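# Seat wire spool on rewinder spindle over drive pin

## Task

Slide the wound wire spool onto the rewinding machine's spindle until it sits fully against the drive disc, with the disc's drive pin passing through one of the spool flange's holes.

## Robot and tools

Robot: two 6-joint arms with parallel grippers, left_arm and right_arm. In the scene frame the origin is at table-top height, midway between the arms' nominal bases; +x points out over the table, +z up, and left_arm sits on the +y side (these names do not match image left/right). Calibrated bases: left_arm at (-0.003, +0.314, 0) m, right_arm at (-0.044, -0.226, 0) m, each turned only slightly about z. A camera stand is behind the arms. Cameras, all 896x504: cam_high, cam_low, cam_left_wrist, cam_right_wrist.

Row layout (used by execute_actions and move): one flat list of 14 numbers covering both arms, even if only one moves. First left_arm: shoulder, elbow, waist, forearm roll, wrist pitch, wrist roll, then its gripper opening; then the same seven for right_arm. Joint numbers are absolute target angles in radians, the same convention Joint positions prints. Waist and wrist pitch have their sign flipped relative to the URDF everywhere. Allowed ranges: waist -2.618 to 2.618, shoulder 0.000 to 3.140, elbow -2.967 to 0.000, forearm roll -1.745 to 1.745, wrist pitch -1.220 to 1.220, wrist roll -2.094 to 2.094 (the flipped ones are symmetric, so the numbers are unchanged). A target more than 0.014 rad beyond a range end, and farther out than the current angle, gets the call refused; real ends may differ by up to 0.014 rad, and the line "joint sent to its limit" reports clipping. Opening is an absolute command from -1 (closed) to +1 (fully open, pad gap 0.070 m); a full close needs about 1 s. Each time, resend the current values for anything you want to leave alone; a 0 in the opening slot is a real command, not a skip.

execute_actions(actions, cameras): actions is a list of actions; each action is a list of up to 15 rows, one per 1/30 s control step, and a short list repeats its last row to fill 15 steps, so one action lasts 0.5 s. Per step a joint target stays within 0.963 rad of the measured angle and joint targets change at most 3 rad/s. An empty actions list returns the full state plus images. cameras: list of names, ["all"], or []; an unknown name voids the call.

move(target, speed, blend, opening_speed, grip_force, blocking, cameras): target is one 14-number row or a list of up to 15 rows, all absolute, sharing at most 10 s. speed in rad/s, 0.01 to 3 (default 0.5), for the joint with the longest way, one value or one per target. blend in rad rounds corners in a list (0 = stop at each). opening_speed is the rate of change of the opening per second, 0.2 or more. grip_force is newtons per finger pad, 5 to 20, one value or one per arm; it persists. blocking=false returns after about 0.5 s while motion continues; a new move replaces it. Moves do not avoid obstacles, and all joints move together so the gripper path curves. The result adds a move: line (done, off_target, moving, held, fault; limits=held if steps were withheld).

wait(seconds 0 to 10) lets time pass with last commands held. stop() brakes a running move. zoom_image(camera, region [x0, y0, x1, y1] in pixels of the latest full image, at most 504x504). read_manual(section "licences") gives licence text only. finished_scene(scene 1 or 2) ends the scene for good; the goal must hold with the robot let go.

Results: end_effector_position (m) and end_effector_quat_wxyz in the scene frame, for the point between the finger pads about 5 mm behind the tips; fingers point along gripper +z and close along its y. These can be off by a few cm at long reach. Joint positions: per arm the six joints in row order then the pad gap in m. Joint targets: what joints are being driven to now. Tool commands: current opening commands. grip_measured: measured opening on the command scale. Joint torques: full drive output, with offset and noise, positive toward larger angles. Step readings list joint angles at some steps of execute_actions calls. "joint command not followed" means the anti-collision check between arms altered targets.

Gripping: note grip_measured at first touch and command about 0.05 below it for full force, less below for a lighter hold; parts under about 2 mm wide get weaker grip.

Avoid: contact torque at the limit (21.1 N m for waist, shoulder, elbow; 7.36 N m for the wrist joints) triggers a TORQUE FAULT and a 10 s arm stop; the three wrist motors manage only about 4 N m including held weight. Motors heat when holding loads, stretched out, or pushing; MOTOR HOT appears at 65 °C and at 80 °C the arm goes limp for 30 to 60 s or more. Do not let the arms hit or squeeze each other, do not drop or release moving parts, do not slam or push hard against fixed or heavy objects, and never leave anything fallen or placed off the table. Contact force grows with speed and with how far past contact a target lies, so approach the spindle slowly. Loose objects may occasionally be nudged by outside pushes.

Each tool is called after ">>>" as a command line: name --argument value for each argument, lists and objects as JSON in quotes; but a table of rows of numbers goes row by row, as --pt "numbers of a row", without its own name.

## Session

>>> execute_actions --actions '[]'

Scene clock: 0.00 s.
left_arm: end_effector_position=(+0.0846, -0.0637, +0.1483) grip_measured=+0.99 end_effector_quat_wxyz=(+0.388, +0.324, +0.863, -0.002) | right_arm: end_effector_position=(+0.4110, -0.3773, +0.1143) grip_measured=+0.99 end_effector_quat_wxyz=(+0.190, +0.484, +0.854, +0.023)
Joint names: [shoulder, elbow, waist, forearm roll, wrist pitch, wrist roll]
Joint positions: left_arm=[1.761 -1.223 1.741 0.886 -1.138 -1.438 0.07] | right_arm=[1.985 -1.626 0.352 -0.043 -0.915 0.747 0.07]
Joint torques (N m): no reading
Motor temperatures (°C): left_arm=[32 31 36 35 34 29] | right_arm=[38 31 30 33 39 28]
Joint targets: left_arm=[1.761 -1.223 1.741 0.886 -1.138 -1.438] | right_arm=[1.985 -1.626 0.352 -0.043 -0.915 0.747]
Tool commands: left_gripper/opening=+1.0 right_gripper/opening=+1.0

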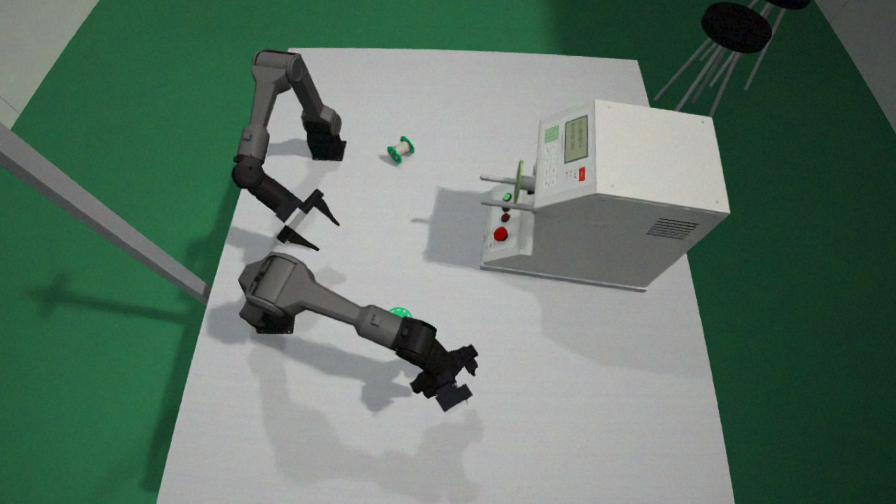

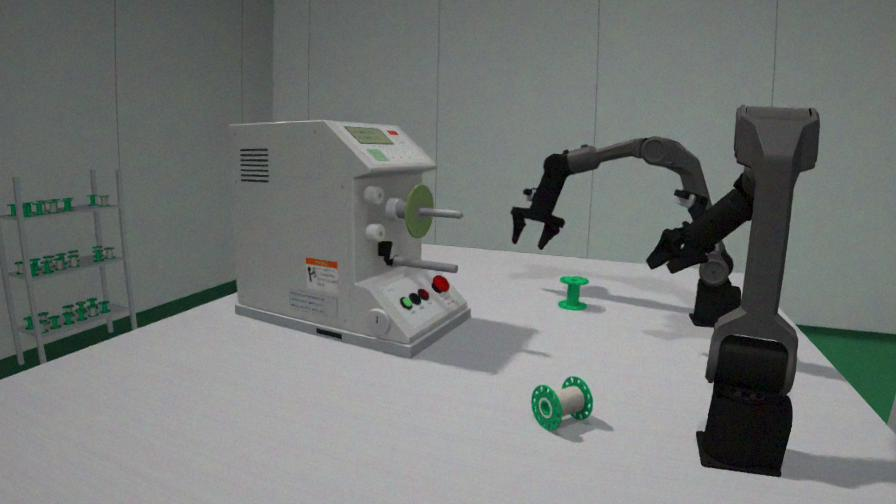

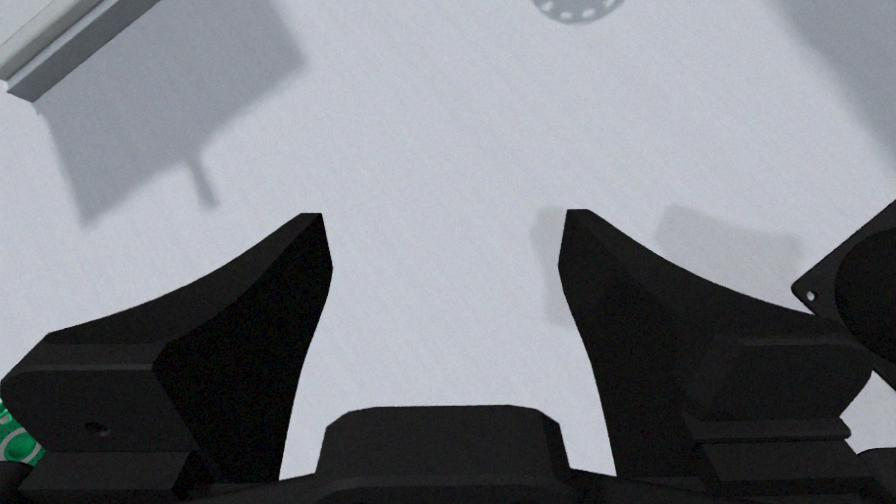

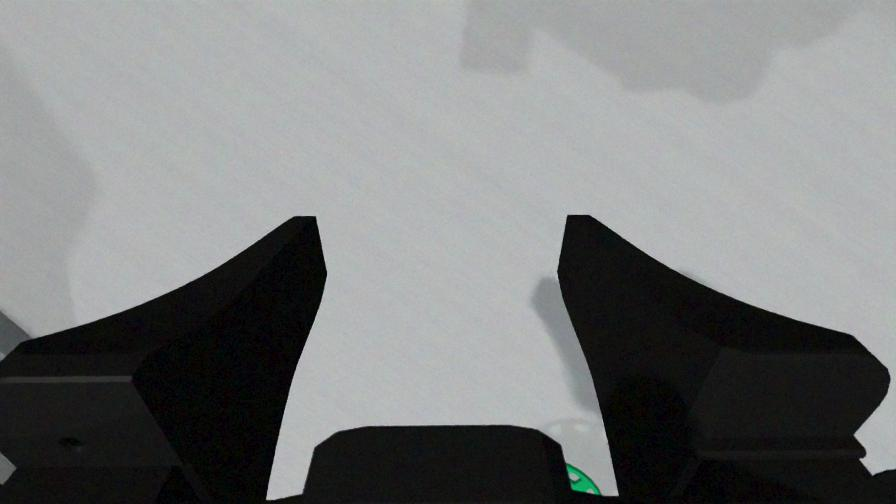

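>>> zoom_image --camera "cam_high" --region '[360, 110, 460, 180]'

>>> zoom_image --camera "cam_low" --region '[340, 160, 500, 350]'

>>> zoom_image --camera "cam_low" --region '[500, 350, 620, 450]'

>>> zoom_image --camera "cam_high" --region '[460, 90, 660, 290]'

>>> zoom_image --camera "cam_low" --region '[540, 260, 620, 320]'

Scaled by 5.040 from the camera's 896x504 image, which has a finer 1280x720 frame.

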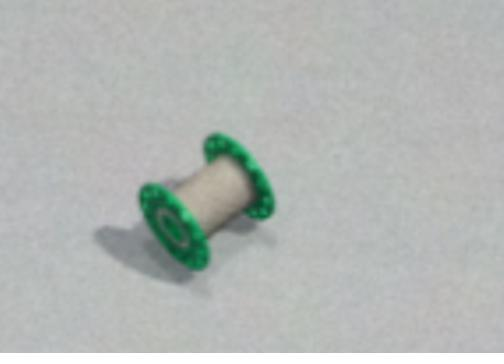

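Scaled by 2.653 from the camera's 896x504 image, which has a finer 1280x720 frame.

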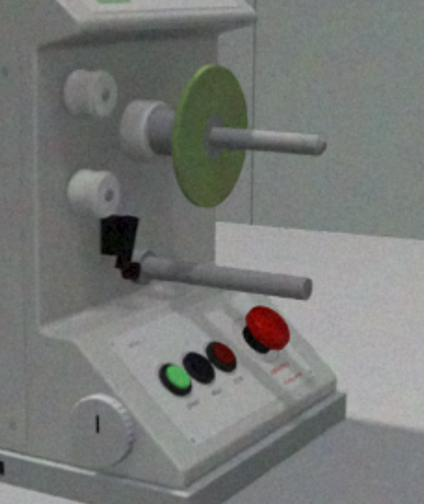

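Scaled by 4.200 from the camera's 896x504 image, which has a finer 1280x720 frame.

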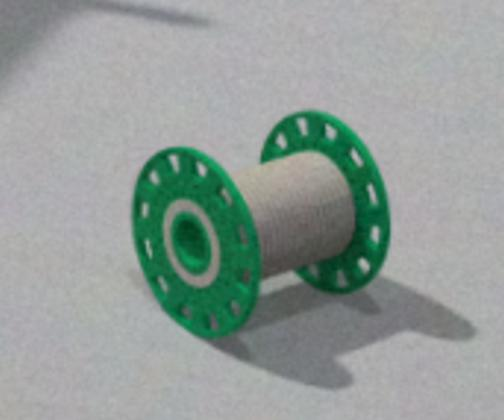

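Scaled by 2.520 from the camera's 896x504 image, which has a finer 1280x720 frame.

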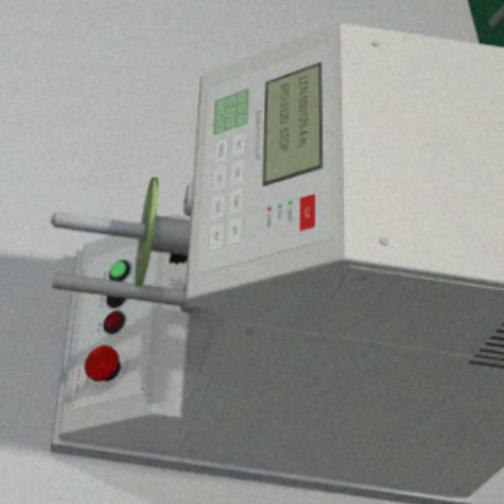

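Scaled by 6.300 from the camera's 896x504 image, which has a finer 1280x720 frame.

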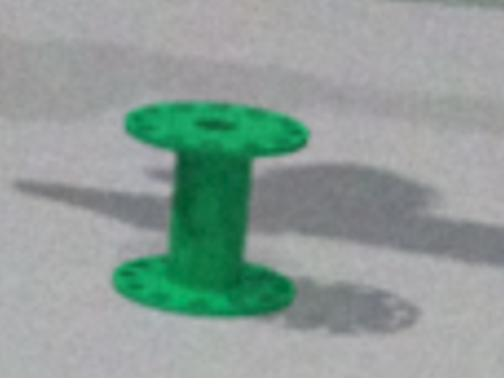

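>>> move --pt "1.0 -0.7 1.2 0.4 -0.3 -0.7 1 1.985 -1.626 0.352 -0.043 -0.915 0.747 1" --pt "0.906 -0.5185 0.28 0 0.5 0 1 1.985 -1.626 0.352 -0.043 -0.915 0.747 1" --blend 0.2 --speed 1.0 --cameras '["all"]'

Scene clock: 28.97 s.
left_arm: end_effector_position=(+0.3027, +0.2210, +0.3600) grip_measured=+0.99 end_effector_quat_wxyz=(+0.766, +0.093, +0.626, -0.114) | right_arm: end_effector_position=(+0.4110, -0.3773, +0.1143) grip_measured=+0.99 end_effector_quat_wxyz=(+0.190, +0.484, +0.854, +0.023)
Joint names: [shoulder, elbow, waist, forearm roll, wrist pitch, wrist roll]
Joint positions: left_arm=[0.906 -0.519 0.279 0 0.5 0.001 0.07] | right_arm=[1.985 -1.626 0.352 -0.043 -0.915 0.747 0.07]
Joint torques (N m): left_arm=[-1.14 -6.47 1.17 0.02 0.61 -0.15] | right_arm=[-5.78 -6.22 -0.08 0.05 0.38 -0.03]
Joint targets: left_arm=[0.906 -0.519 0.280 0.000 0.500 0.000] | right_arm=[1.985 -1.626 0.352 -0.043 -0.915 0.747]
move: done

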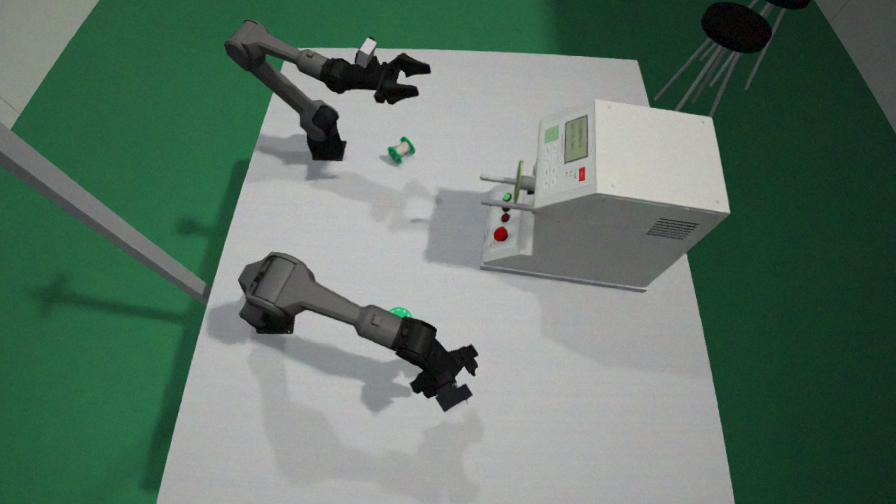

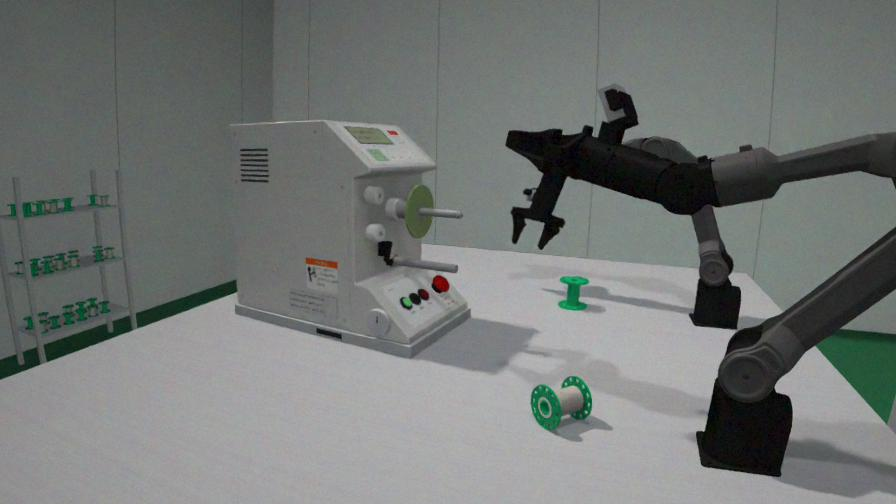

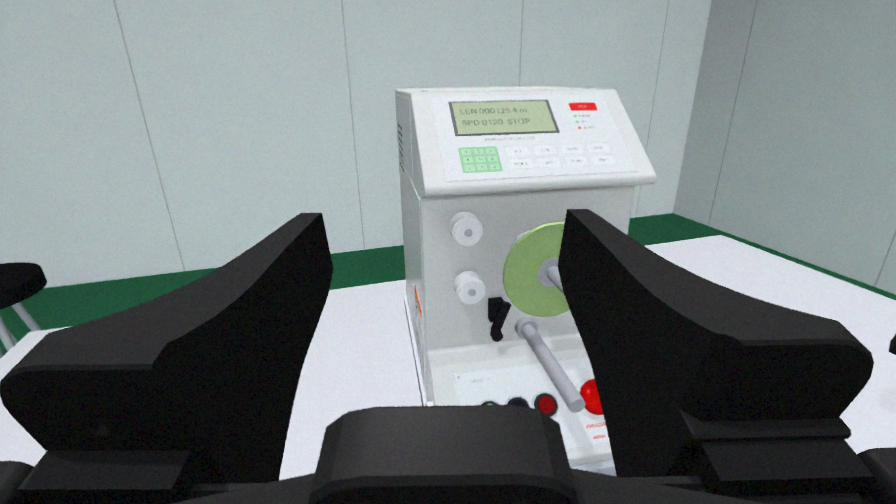

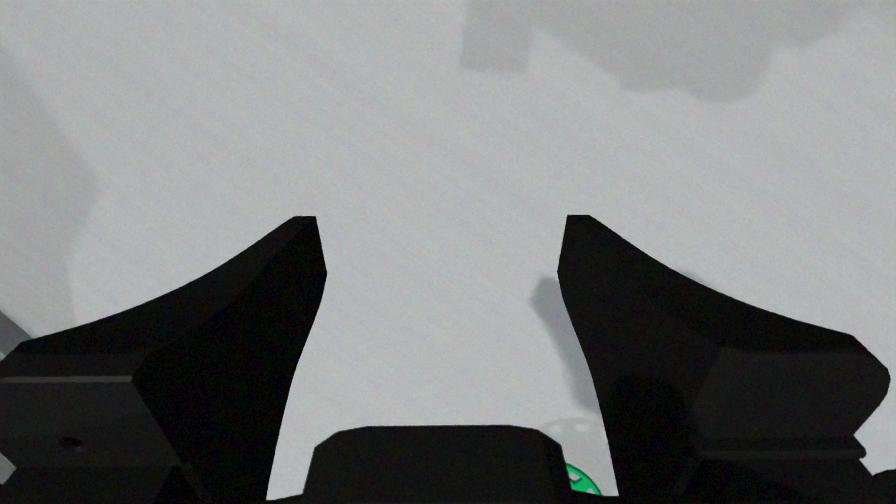

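>>> zoom_image --camera "cam_left_wrist" --region '[90, 0, 390, 270]'

>>> zoom_image --camera "cam_left_wrist" --region '[600, 0, 800, 230]'

>>> zoom_image --camera "cam_left_wrist" --region '[380, 70, 680, 480]'

Scaled by 1.680 from the camera's 896x504 image, which has a finer 1280x720 frame.

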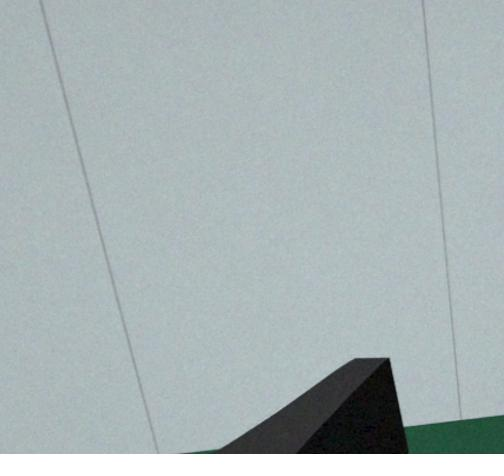

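Scaled by 2.191 from the camera's 896x504 image, which has a finer 1280x720 frame.

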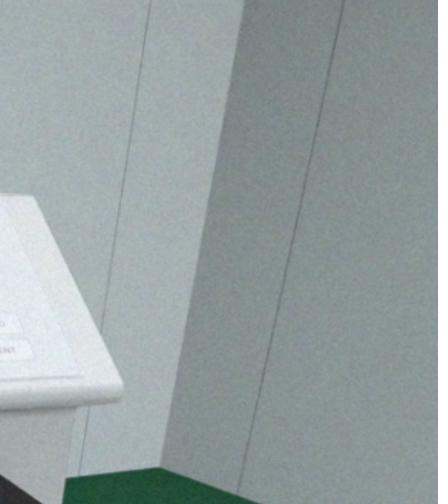

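Scaled by 1.229 from the camera's 896x504 image, which has a finer 1280x720 frame.

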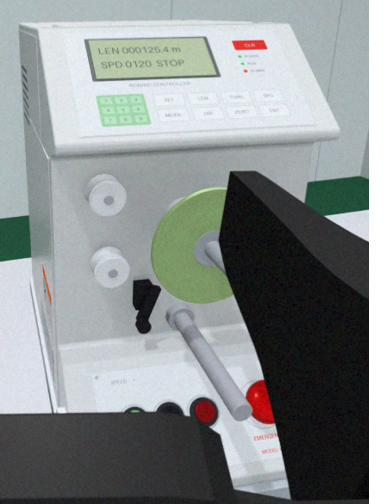

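>>> move --target '[1.1057, -0.1185, 0.5, 0, 1.1, 0, 1, 1.985, -1.626, 0.352, -0.043, -0.915, 0.747, 1]' --speed 0.8 --cameras '["cam_left_wrist", "cam_high"]'

>>> zoom_image --camera "cam_left_wrist" --region '[330, 100, 630, 400]'

Scene clock: 39.47 s.
left_arm: end_effector_position=(+0.2563, +0.1667, +0.2532) grip_measured=+0.99 end_effector_quat_wxyz=(+0.748, +0.162, +0.613, -0.197) | right_arm: end_effector_position=(+0.4110, -0.3773, +0.1143) grip_measured=+0.99 end_effector_quat_wxyz=(+0.190, +0.484, +0.854, +0.023)
Joint names: [shoulder, elbow, waist, forearm roll, wrist pitch, wrist roll]
Joint positions: left_arm=[1.106 -0.117 0.5 0 1.1 0.001 0.07] | right_arm=[1.985 -1.626 0.352 -0.043 -0.915 0.747 0.07]
Joint torques (N m): left_arm=[-0.93 -6.82 0.35 0.02 0.59 -0.12] | right_arm=[-5.81 -6.64 -0.05 0.06 0.38 -0.03]
Joint targets: left_arm=[1.106 -0.118 0.500 0.000 1.100 0.000] | right_arm=[1.985 -1.626 0.352 -0.043 -0.915 0.747]
move: done
Images, in order (width x height): cam_high 896x504, cam_left_wrist 896x504.

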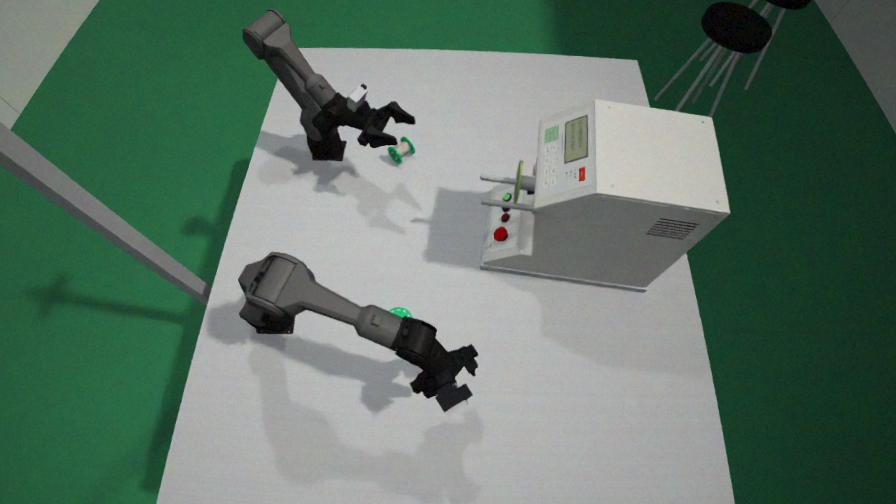

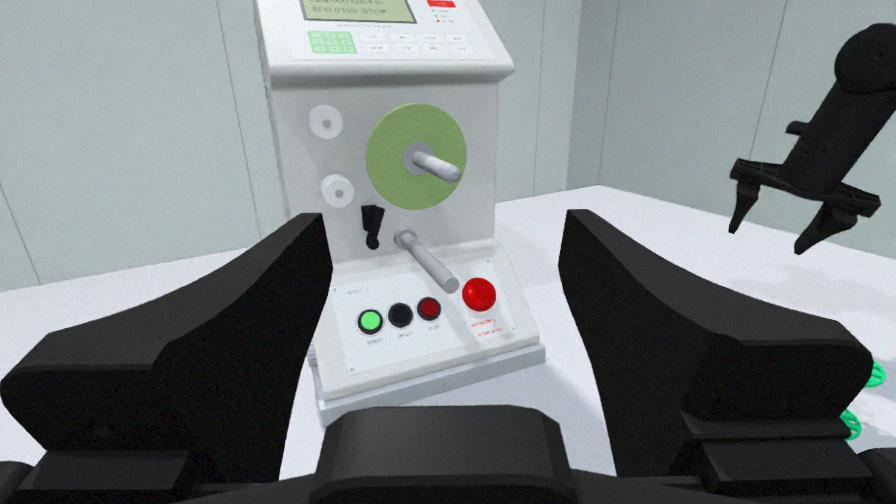

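Scaled by 1.680 from the camera's 896x504 image, which has a finer 1280x720 frame.

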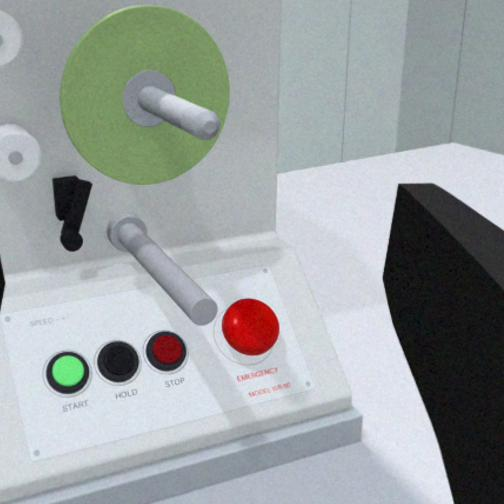

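>>> zoom_image --camera "cam_left_wrist" --region '[360, 95, 480, 215]'

>>> zoom_image --camera "cam_high" --region '[470, 150, 550, 220]'

Scaled by 4.200 from the camera's 896x504 image, which has a finer 1280x720 frame.

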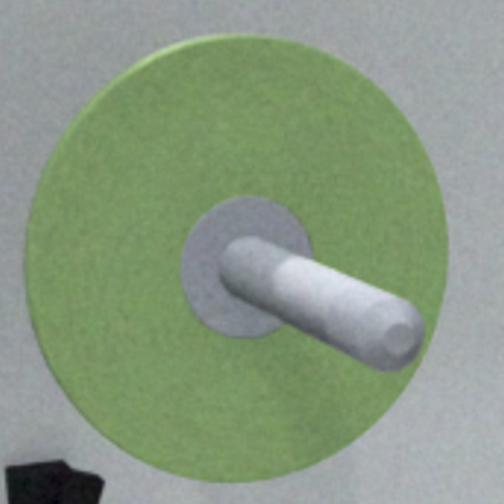

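Scaled by 6.300 from the camera's 896x504 image, which has a finer 1280x720 frame.

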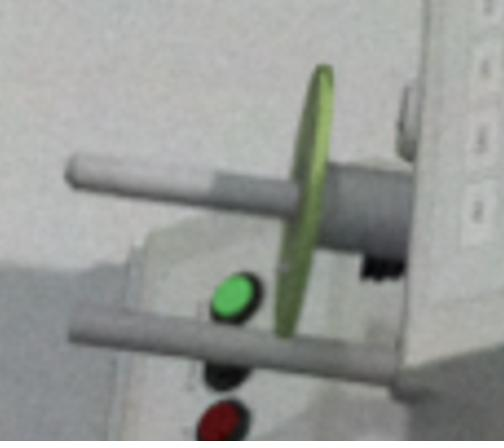

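>>> move --target '[0.88, -0.834, -0.016, 0, -1.14, 0, 1, 1.985, -1.626, 0.352, -0.043, -0.915, 0.747, 1]' --speed 1.0 --cameras '["cam_left_wrist", "cam_high", "cam_low"]'

Scene clock: 53.67 s.
left_arm: end_effector_position=(+0.1971, +0.3138, +0.2002) grip_measured=+0.99 end_effector_quat_wxyz=(+0.234, +0.000, +0.972, +0.000) | right_arm: end_effector_position=(+0.4110, -0.3773, +0.1143) grip_measured=+0.99 end_effector_quat_wxyz=(+0.190, +0.484, +0.854, +0.023)
Joint names: [shoulder, elbow, waist, forearm roll, wrist pitch, wrist roll]
Joint positions: left_arm=[0.88 -0.834 -0.016 0 -1.14 0.001 0.07] | right_arm=[1.985 -1.626 0.352 -0.043 -0.915 0.747 0.07]
Joint torques (N m): left_arm=[-0.34 -6.85 0.25 -0.09 0.41 0.06] | right_arm=[-5.85 -6.61 -0.06 0.05 0.38 -0.03]
Joint targets: left_arm=[0.880 -0.834 -0.016 0.000 -1.140 0.000] | right_arm=[1.985 -1.626 0.352 -0.043 -0.915 0.747]
move: done
Images, in order (width x height): cam_high 896x504, cam_low 896x504, cam_left_wrist 896x504.

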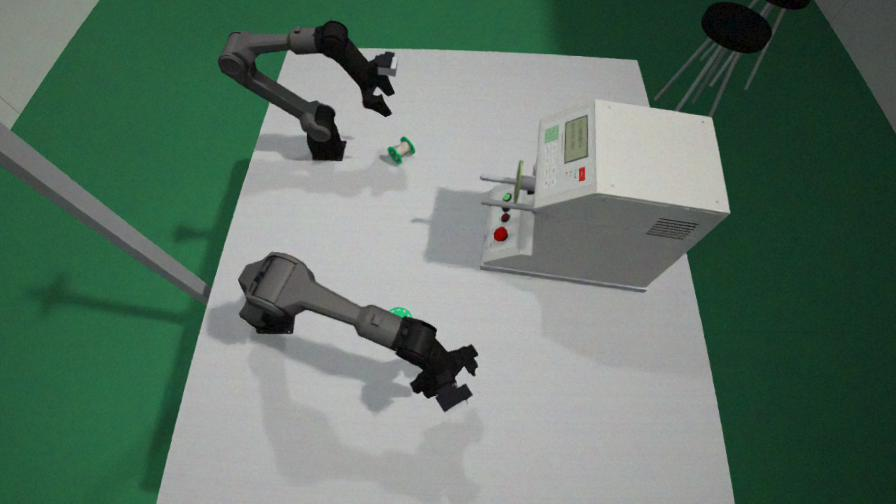

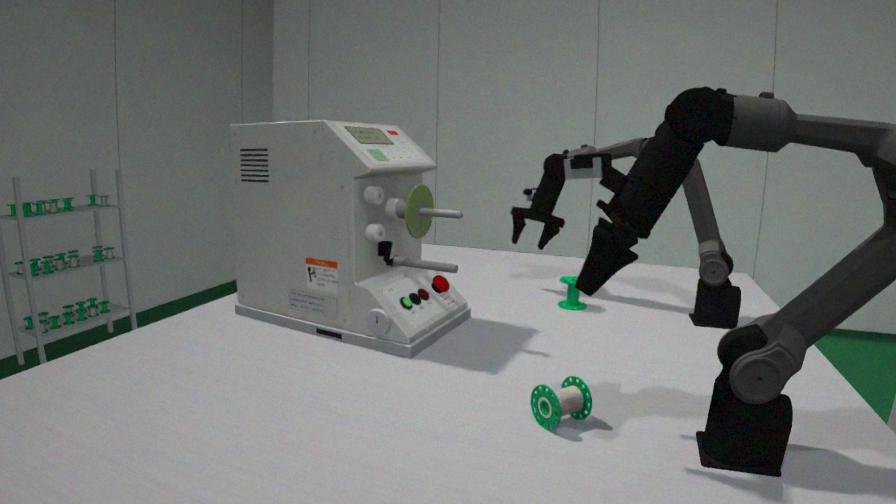

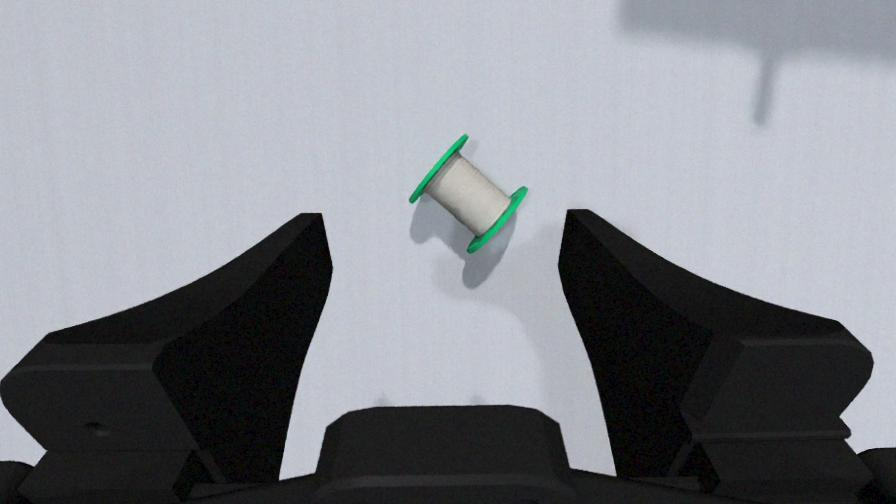

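>>> zoom_image --camera "cam_left_wrist" --region '[395, 120, 545, 270]'

Scaled by 3.360 from the camera's 896x504 image, which has a finer 1280x720 frame.

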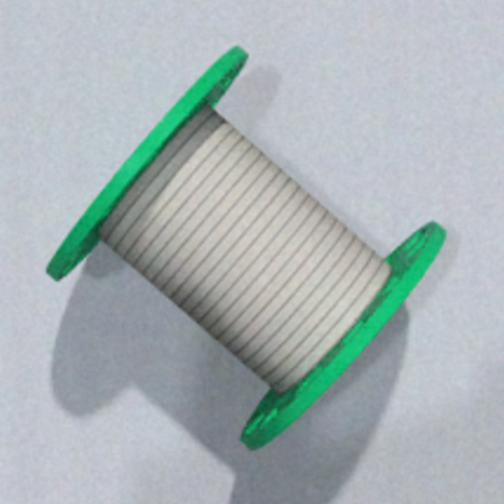

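>>> move --pt "1.35 -0.95 -0.112 -0.148 -1.14 -0.667 1 1.985 -1.626 0.352 -0.043 -0.915 0.747 1" --pt "1.5603 -0.8922 -0.112 -0.148 -1.1435 -0.667 1 1.985 -1.626 0.352 -0.043 -0.915 0.747 1" --blend 0.1 --speed 0.8 --cameras '["cam_left_wrist", "cam_high", "cam_low"]'

Scene clock: 67.70 s.
left_arm: end_effector_position=(+0.2228, +0.3057, +0.0687) grip_measured=+0.99 end_effector_quat_wxyz=(-0.093, -0.403, +0.909, -0.040) | right_arm: end_effector_position=(+0.4110, -0.3773, +0.1143) grip_measured=+0.99 end_effector_quat_wxyz=(+0.190, +0.484, +0.854, +0.023)
Joint names: [shoulder, elbow, waist, forearm roll, wrist pitch, wrist roll]
Joint positions: left_arm=[1.561 -0.891 -0.112 -0.148 -1.143 -0.667 0.07] | right_arm=[1.985 -1.626 0.352 -0.043 -0.915 0.747 0.07]
Joint torques (N m): left_arm=[-5.5 -6.44 -0.08 -0.15 -0.08 -0.04] | right_arm=[-5.89 -6.67 -0.05 0.04 0.39 -0.03]
Joint targets: left_arm=[1.560 -0.892 -0.112 -0.148 -1.143 -0.667] | right_arm=[1.985 -1.626 0.352 -0.043 -0.915 0.747]
move: done
Images, in order (width x height): cam_high 896x504, cam_low 896x504, cam_left_wrist 896x504.

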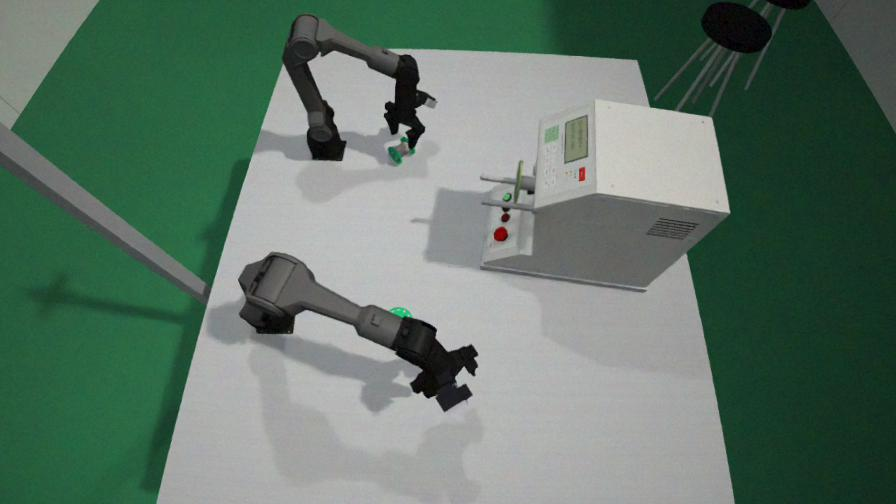

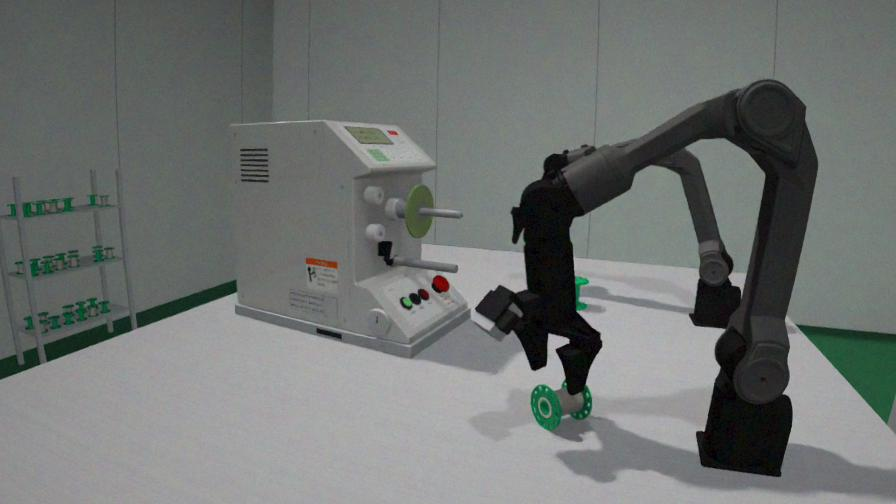

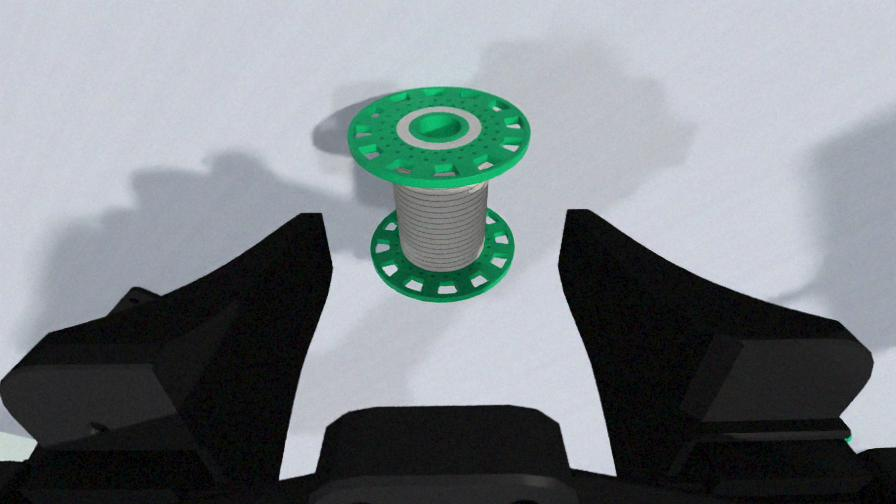

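>>> move --target '[1.6208, -0.7885, -0.092, -0.1665, -0.9787, -0.6547, 1, 1.985, -1.626, 0.352, -0.043, -0.915, 0.747, 1]' --speed 0.2 --cameras '["cam_left_wrist", "cam_low"]'

>>> zoom_image --camera "cam_low" --region '[480, 320, 640, 460]'

Scene clock: 71.57 s.
left_arm: end_effector_position=(+0.2180, +0.3003, +0.0316) grip_measured=+0.99 end_effector_quat_wxyz=(-0.092, -0.404, +0.909, -0.041) | right_arm: end_effector_position=(+0.4110, -0.3773, +0.1143) grip_measured=+0.99 end_effector_quat_wxyz=(+0.190, +0.484, +0.854, +0.023)
Joint names: [shoulder, elbow, waist, forearm roll, wrist pitch, wrist roll]
Joint positions: left_arm=[1.621 -0.787 -0.093 -0.167 -0.978 -0.655 0.07] | right_arm=[1.985 -1.626 0.352 -0.043 -0.915 0.747 0.07]
Joint torques (N m): left_arm=[-4.59 -5.12 0.96 -0.11 -0.11 0.21] | right_arm=[-5.94 -6.63 -0.02 0.05 0.39 -0.03]
Joint targets: left_arm=[1.621 -0.788 -0.092 -0.166 -0.979 -0.655] | right_arm=[1.985 -1.626 0.352 -0.043 -0.915 0.747]
move: done
Images, in order (width x height): cam_low 896x504, cam_left_wrist 896x504.

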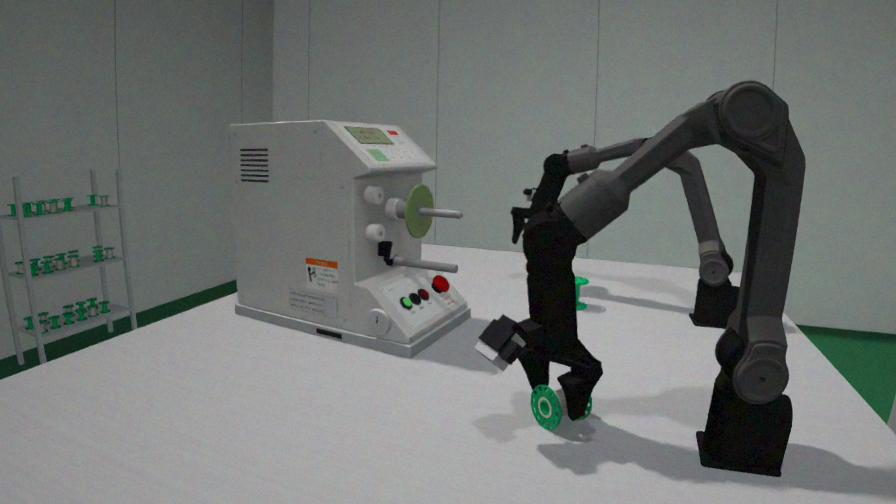

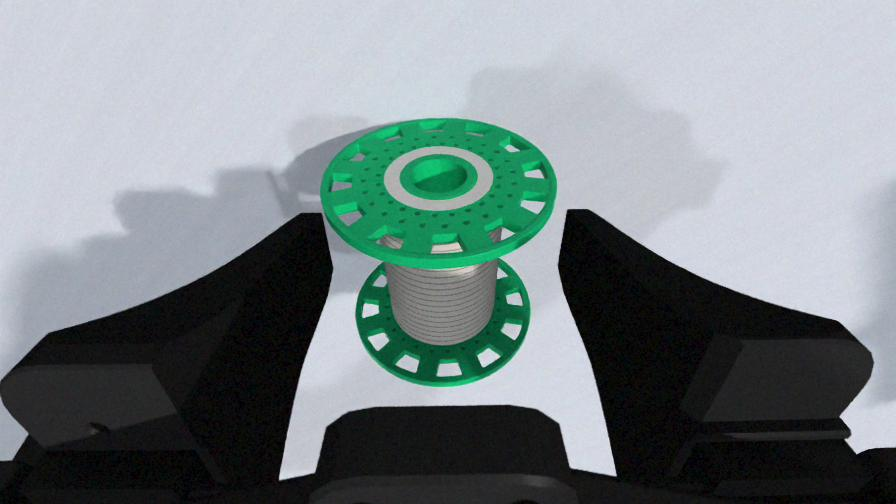

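Scaled by 3.150 from the camera's 896x504 image, which has a finer 1280x720 frame.

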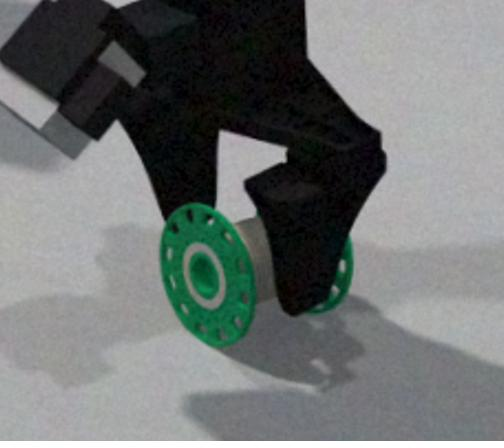

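>>> move --target '[1.6208, -0.7885, -0.092, -0.1665, -0.9787, -0.6547, -0.2, 1.985, -1.626, 0.352, -0.043, -0.915, 0.747, 1]' --speed 0.2 --opening_speed 0.6 --cameras '["cam_left_wrist", "cam_low"]'

Scene clock: 76.10 s.
left_arm: end_effector_position=(+0.2183, +0.3003, +0.0318) grip_measured=-0.01 end_effector_quat_wxyz=(-0.092, -0.404, +0.909, -0.041) | right_arm: end_effector_position=(+0.4110, -0.3773, +0.1143) grip_measured=+0.99 end_effector_quat_wxyz=(+0.190, +0.484, +0.854, +0.023)
Joint names: [shoulder, elbow, waist, forearm roll, wrist pitch, wrist roll]
Joint positions: left_arm=[1.621 -0.788 -0.093 -0.167 -0.978 -0.655 0.035] | right_arm=[1.985 -1.626 0.352 -0.043 -0.915 0.747 0.07]
Joint torques (N m): left_arm=[-5.58 -5.41 0.13 -0.25 0.08 -0.12] | right_arm=[-5.96 -6.64 -0.05 0.05 0.4 -0.02]
Joint targets: left_arm=[1.621 -0.788 -0.092 -0.167 -0.979 -0.655] | right_arm=[1.985 -1.626 0.352 -0.043 -0.915 0.747]
move: done
Images, in order (width x height): cam_low 896x504, cam_left_wrist 896x504.

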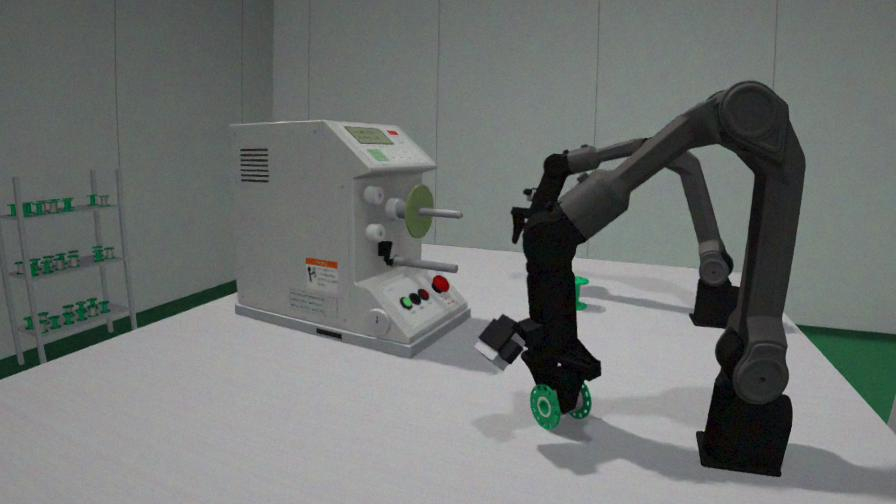

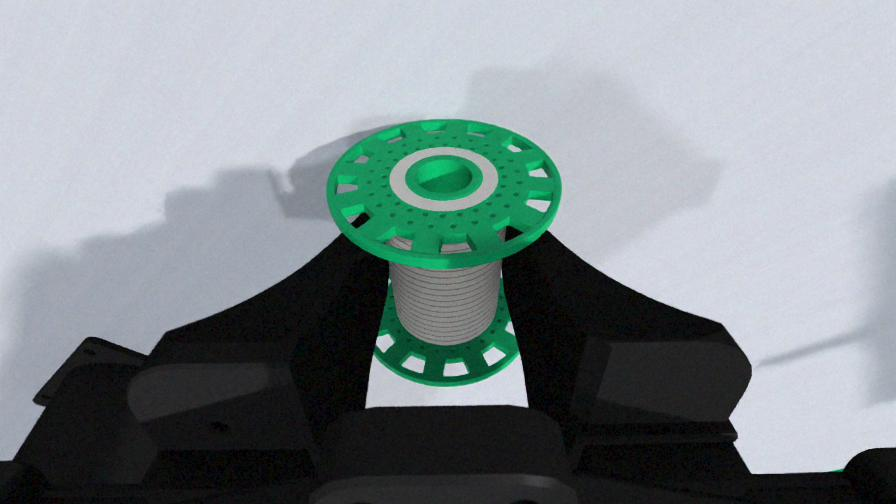

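>>> move --pt "1.5603 -0.8922 -0.112 -0.148 -1.1435 -0.667 -0.2 1.985 -1.626 0.352 -0.043 -0.915 0.747 1" --pt "1.1 -0.7 -0.05 0.3 -0.3 -0.3 -0.2 1.985 -1.626 0.352 -0.043 -0.915 0.747 1" --pt "1.2 -0.8 0.1 1.2 0.6 0.3 -0.2 1.985 -1.626 0.352 -0.043 -0.915 0.747 1" --speed '[0.3, 0.7, 0.7]' --blend '[0.03, 0.15, 0.0]' --cameras '["all"]'

Scene clock: 89.93 s.
left_arm: end_effector_position=(+0.3481, +0.1554, +0.3308) grip_measured=-0.01 end_effector_quat_wxyz=(+0.641, +0.625, +0.373, +0.243) | right_arm: end_effector_position=(+0.4110, -0.3773, +0.1143) grip_measured=+0.99 end_effector_quat_wxyz=(+0.190, +0.484, +0.854, +0.023)
Joint names: [shoulder, elbow, waist, forearm roll, wrist pitch, wrist roll]
Joint positions: left_arm=[1.2 -0.8 0.1 1.2 0.6 0.301 0.035] | right_arm=[1.985 -1.626 0.352 -0.043 -0.915 0.747 0.07]
Joint torques (N m): left_arm=[-3 -9.42 0.03 -0.78 0.48 -0.21] | right_arm=[-6.08 -6.65 -0.07 0.04 0.4 -0.04]
Joint targets: left_arm=[1.200 -0.800 0.100 1.200 0.600 0.300] | right_arm=[1.985 -1.626 0.352 -0.043 -0.915 0.747]
move: done

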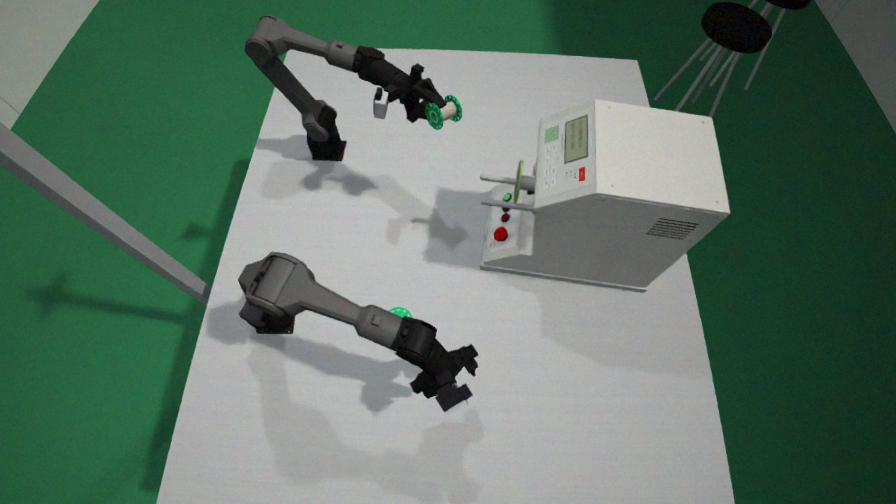

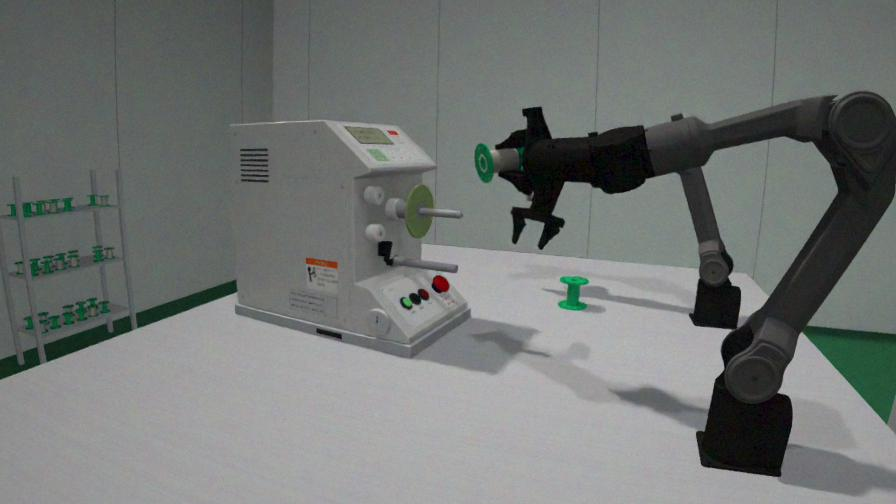

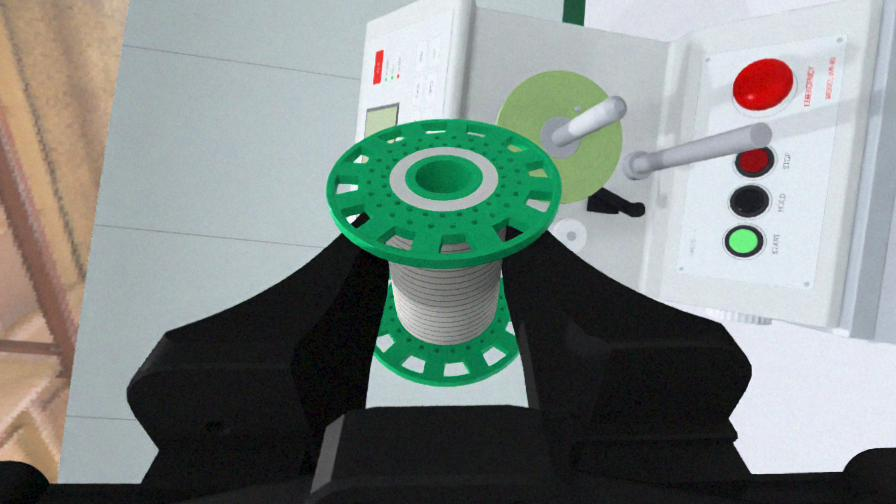

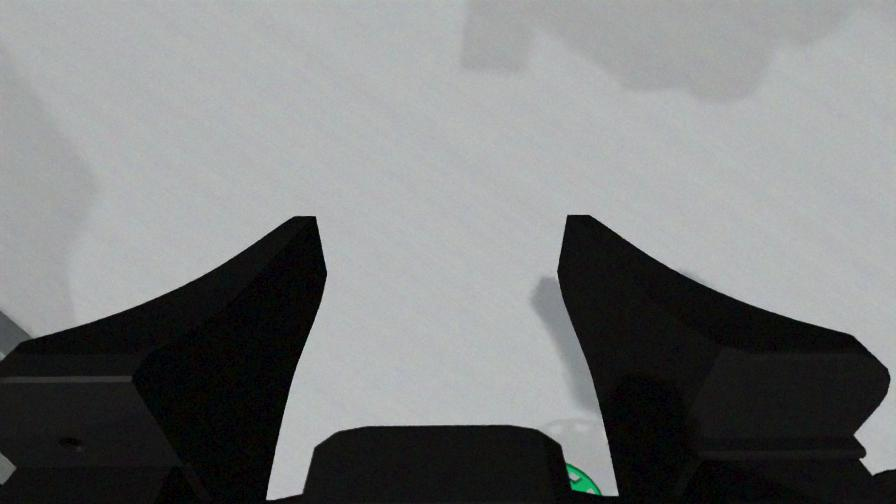

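Good view of the disc here; zoom for the pin.

>>> zoom_image --camera "cam_left_wrist" --region '[490, 60, 650, 220]'

>>> zoom_image --camera "cam_left_wrist" --region '[310, 100, 580, 400]'

Scaled by 3.150 from the camera's 896x504 image, which has a finer 1280x720 frame.

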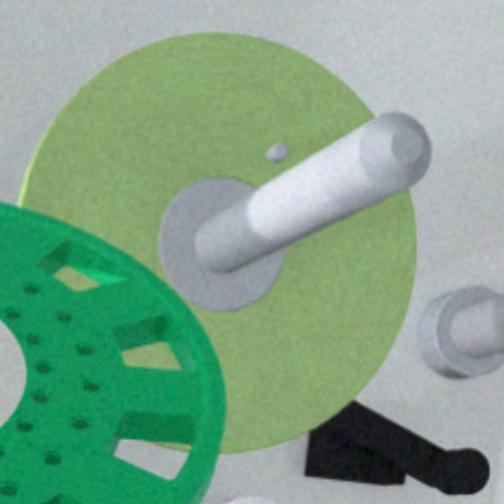

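Scaled by 1.680 from the camera's 896x504 image, which has a finer 1280x720 frame.

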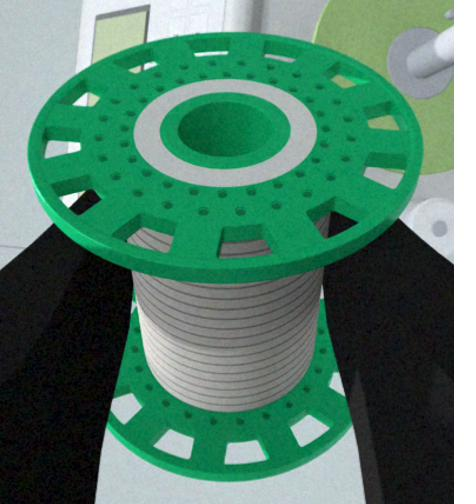

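>>> zoom_image --camera "cam_left_wrist" --region '[315, 105, 575, 280]'

>>> zoom_image --camera "cam_left_wrist" --region '[350, 260, 540, 400]'

Scaled by 1.938 from the camera's 896x504 image, which has a finer 1280x720 frame.

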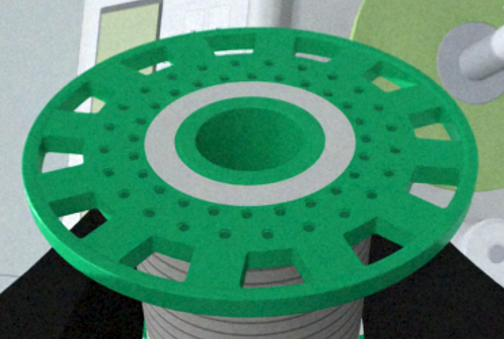

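Scaled by 2.653 from the camera's 896x504 image, which has a finer 1280x720 frame.

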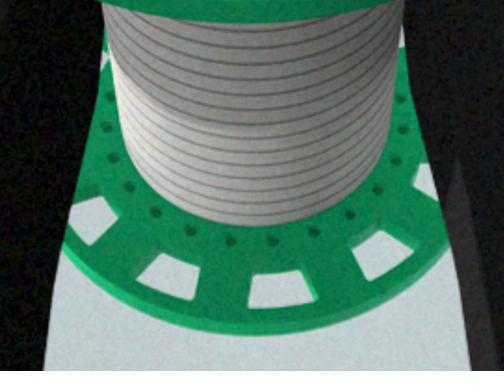

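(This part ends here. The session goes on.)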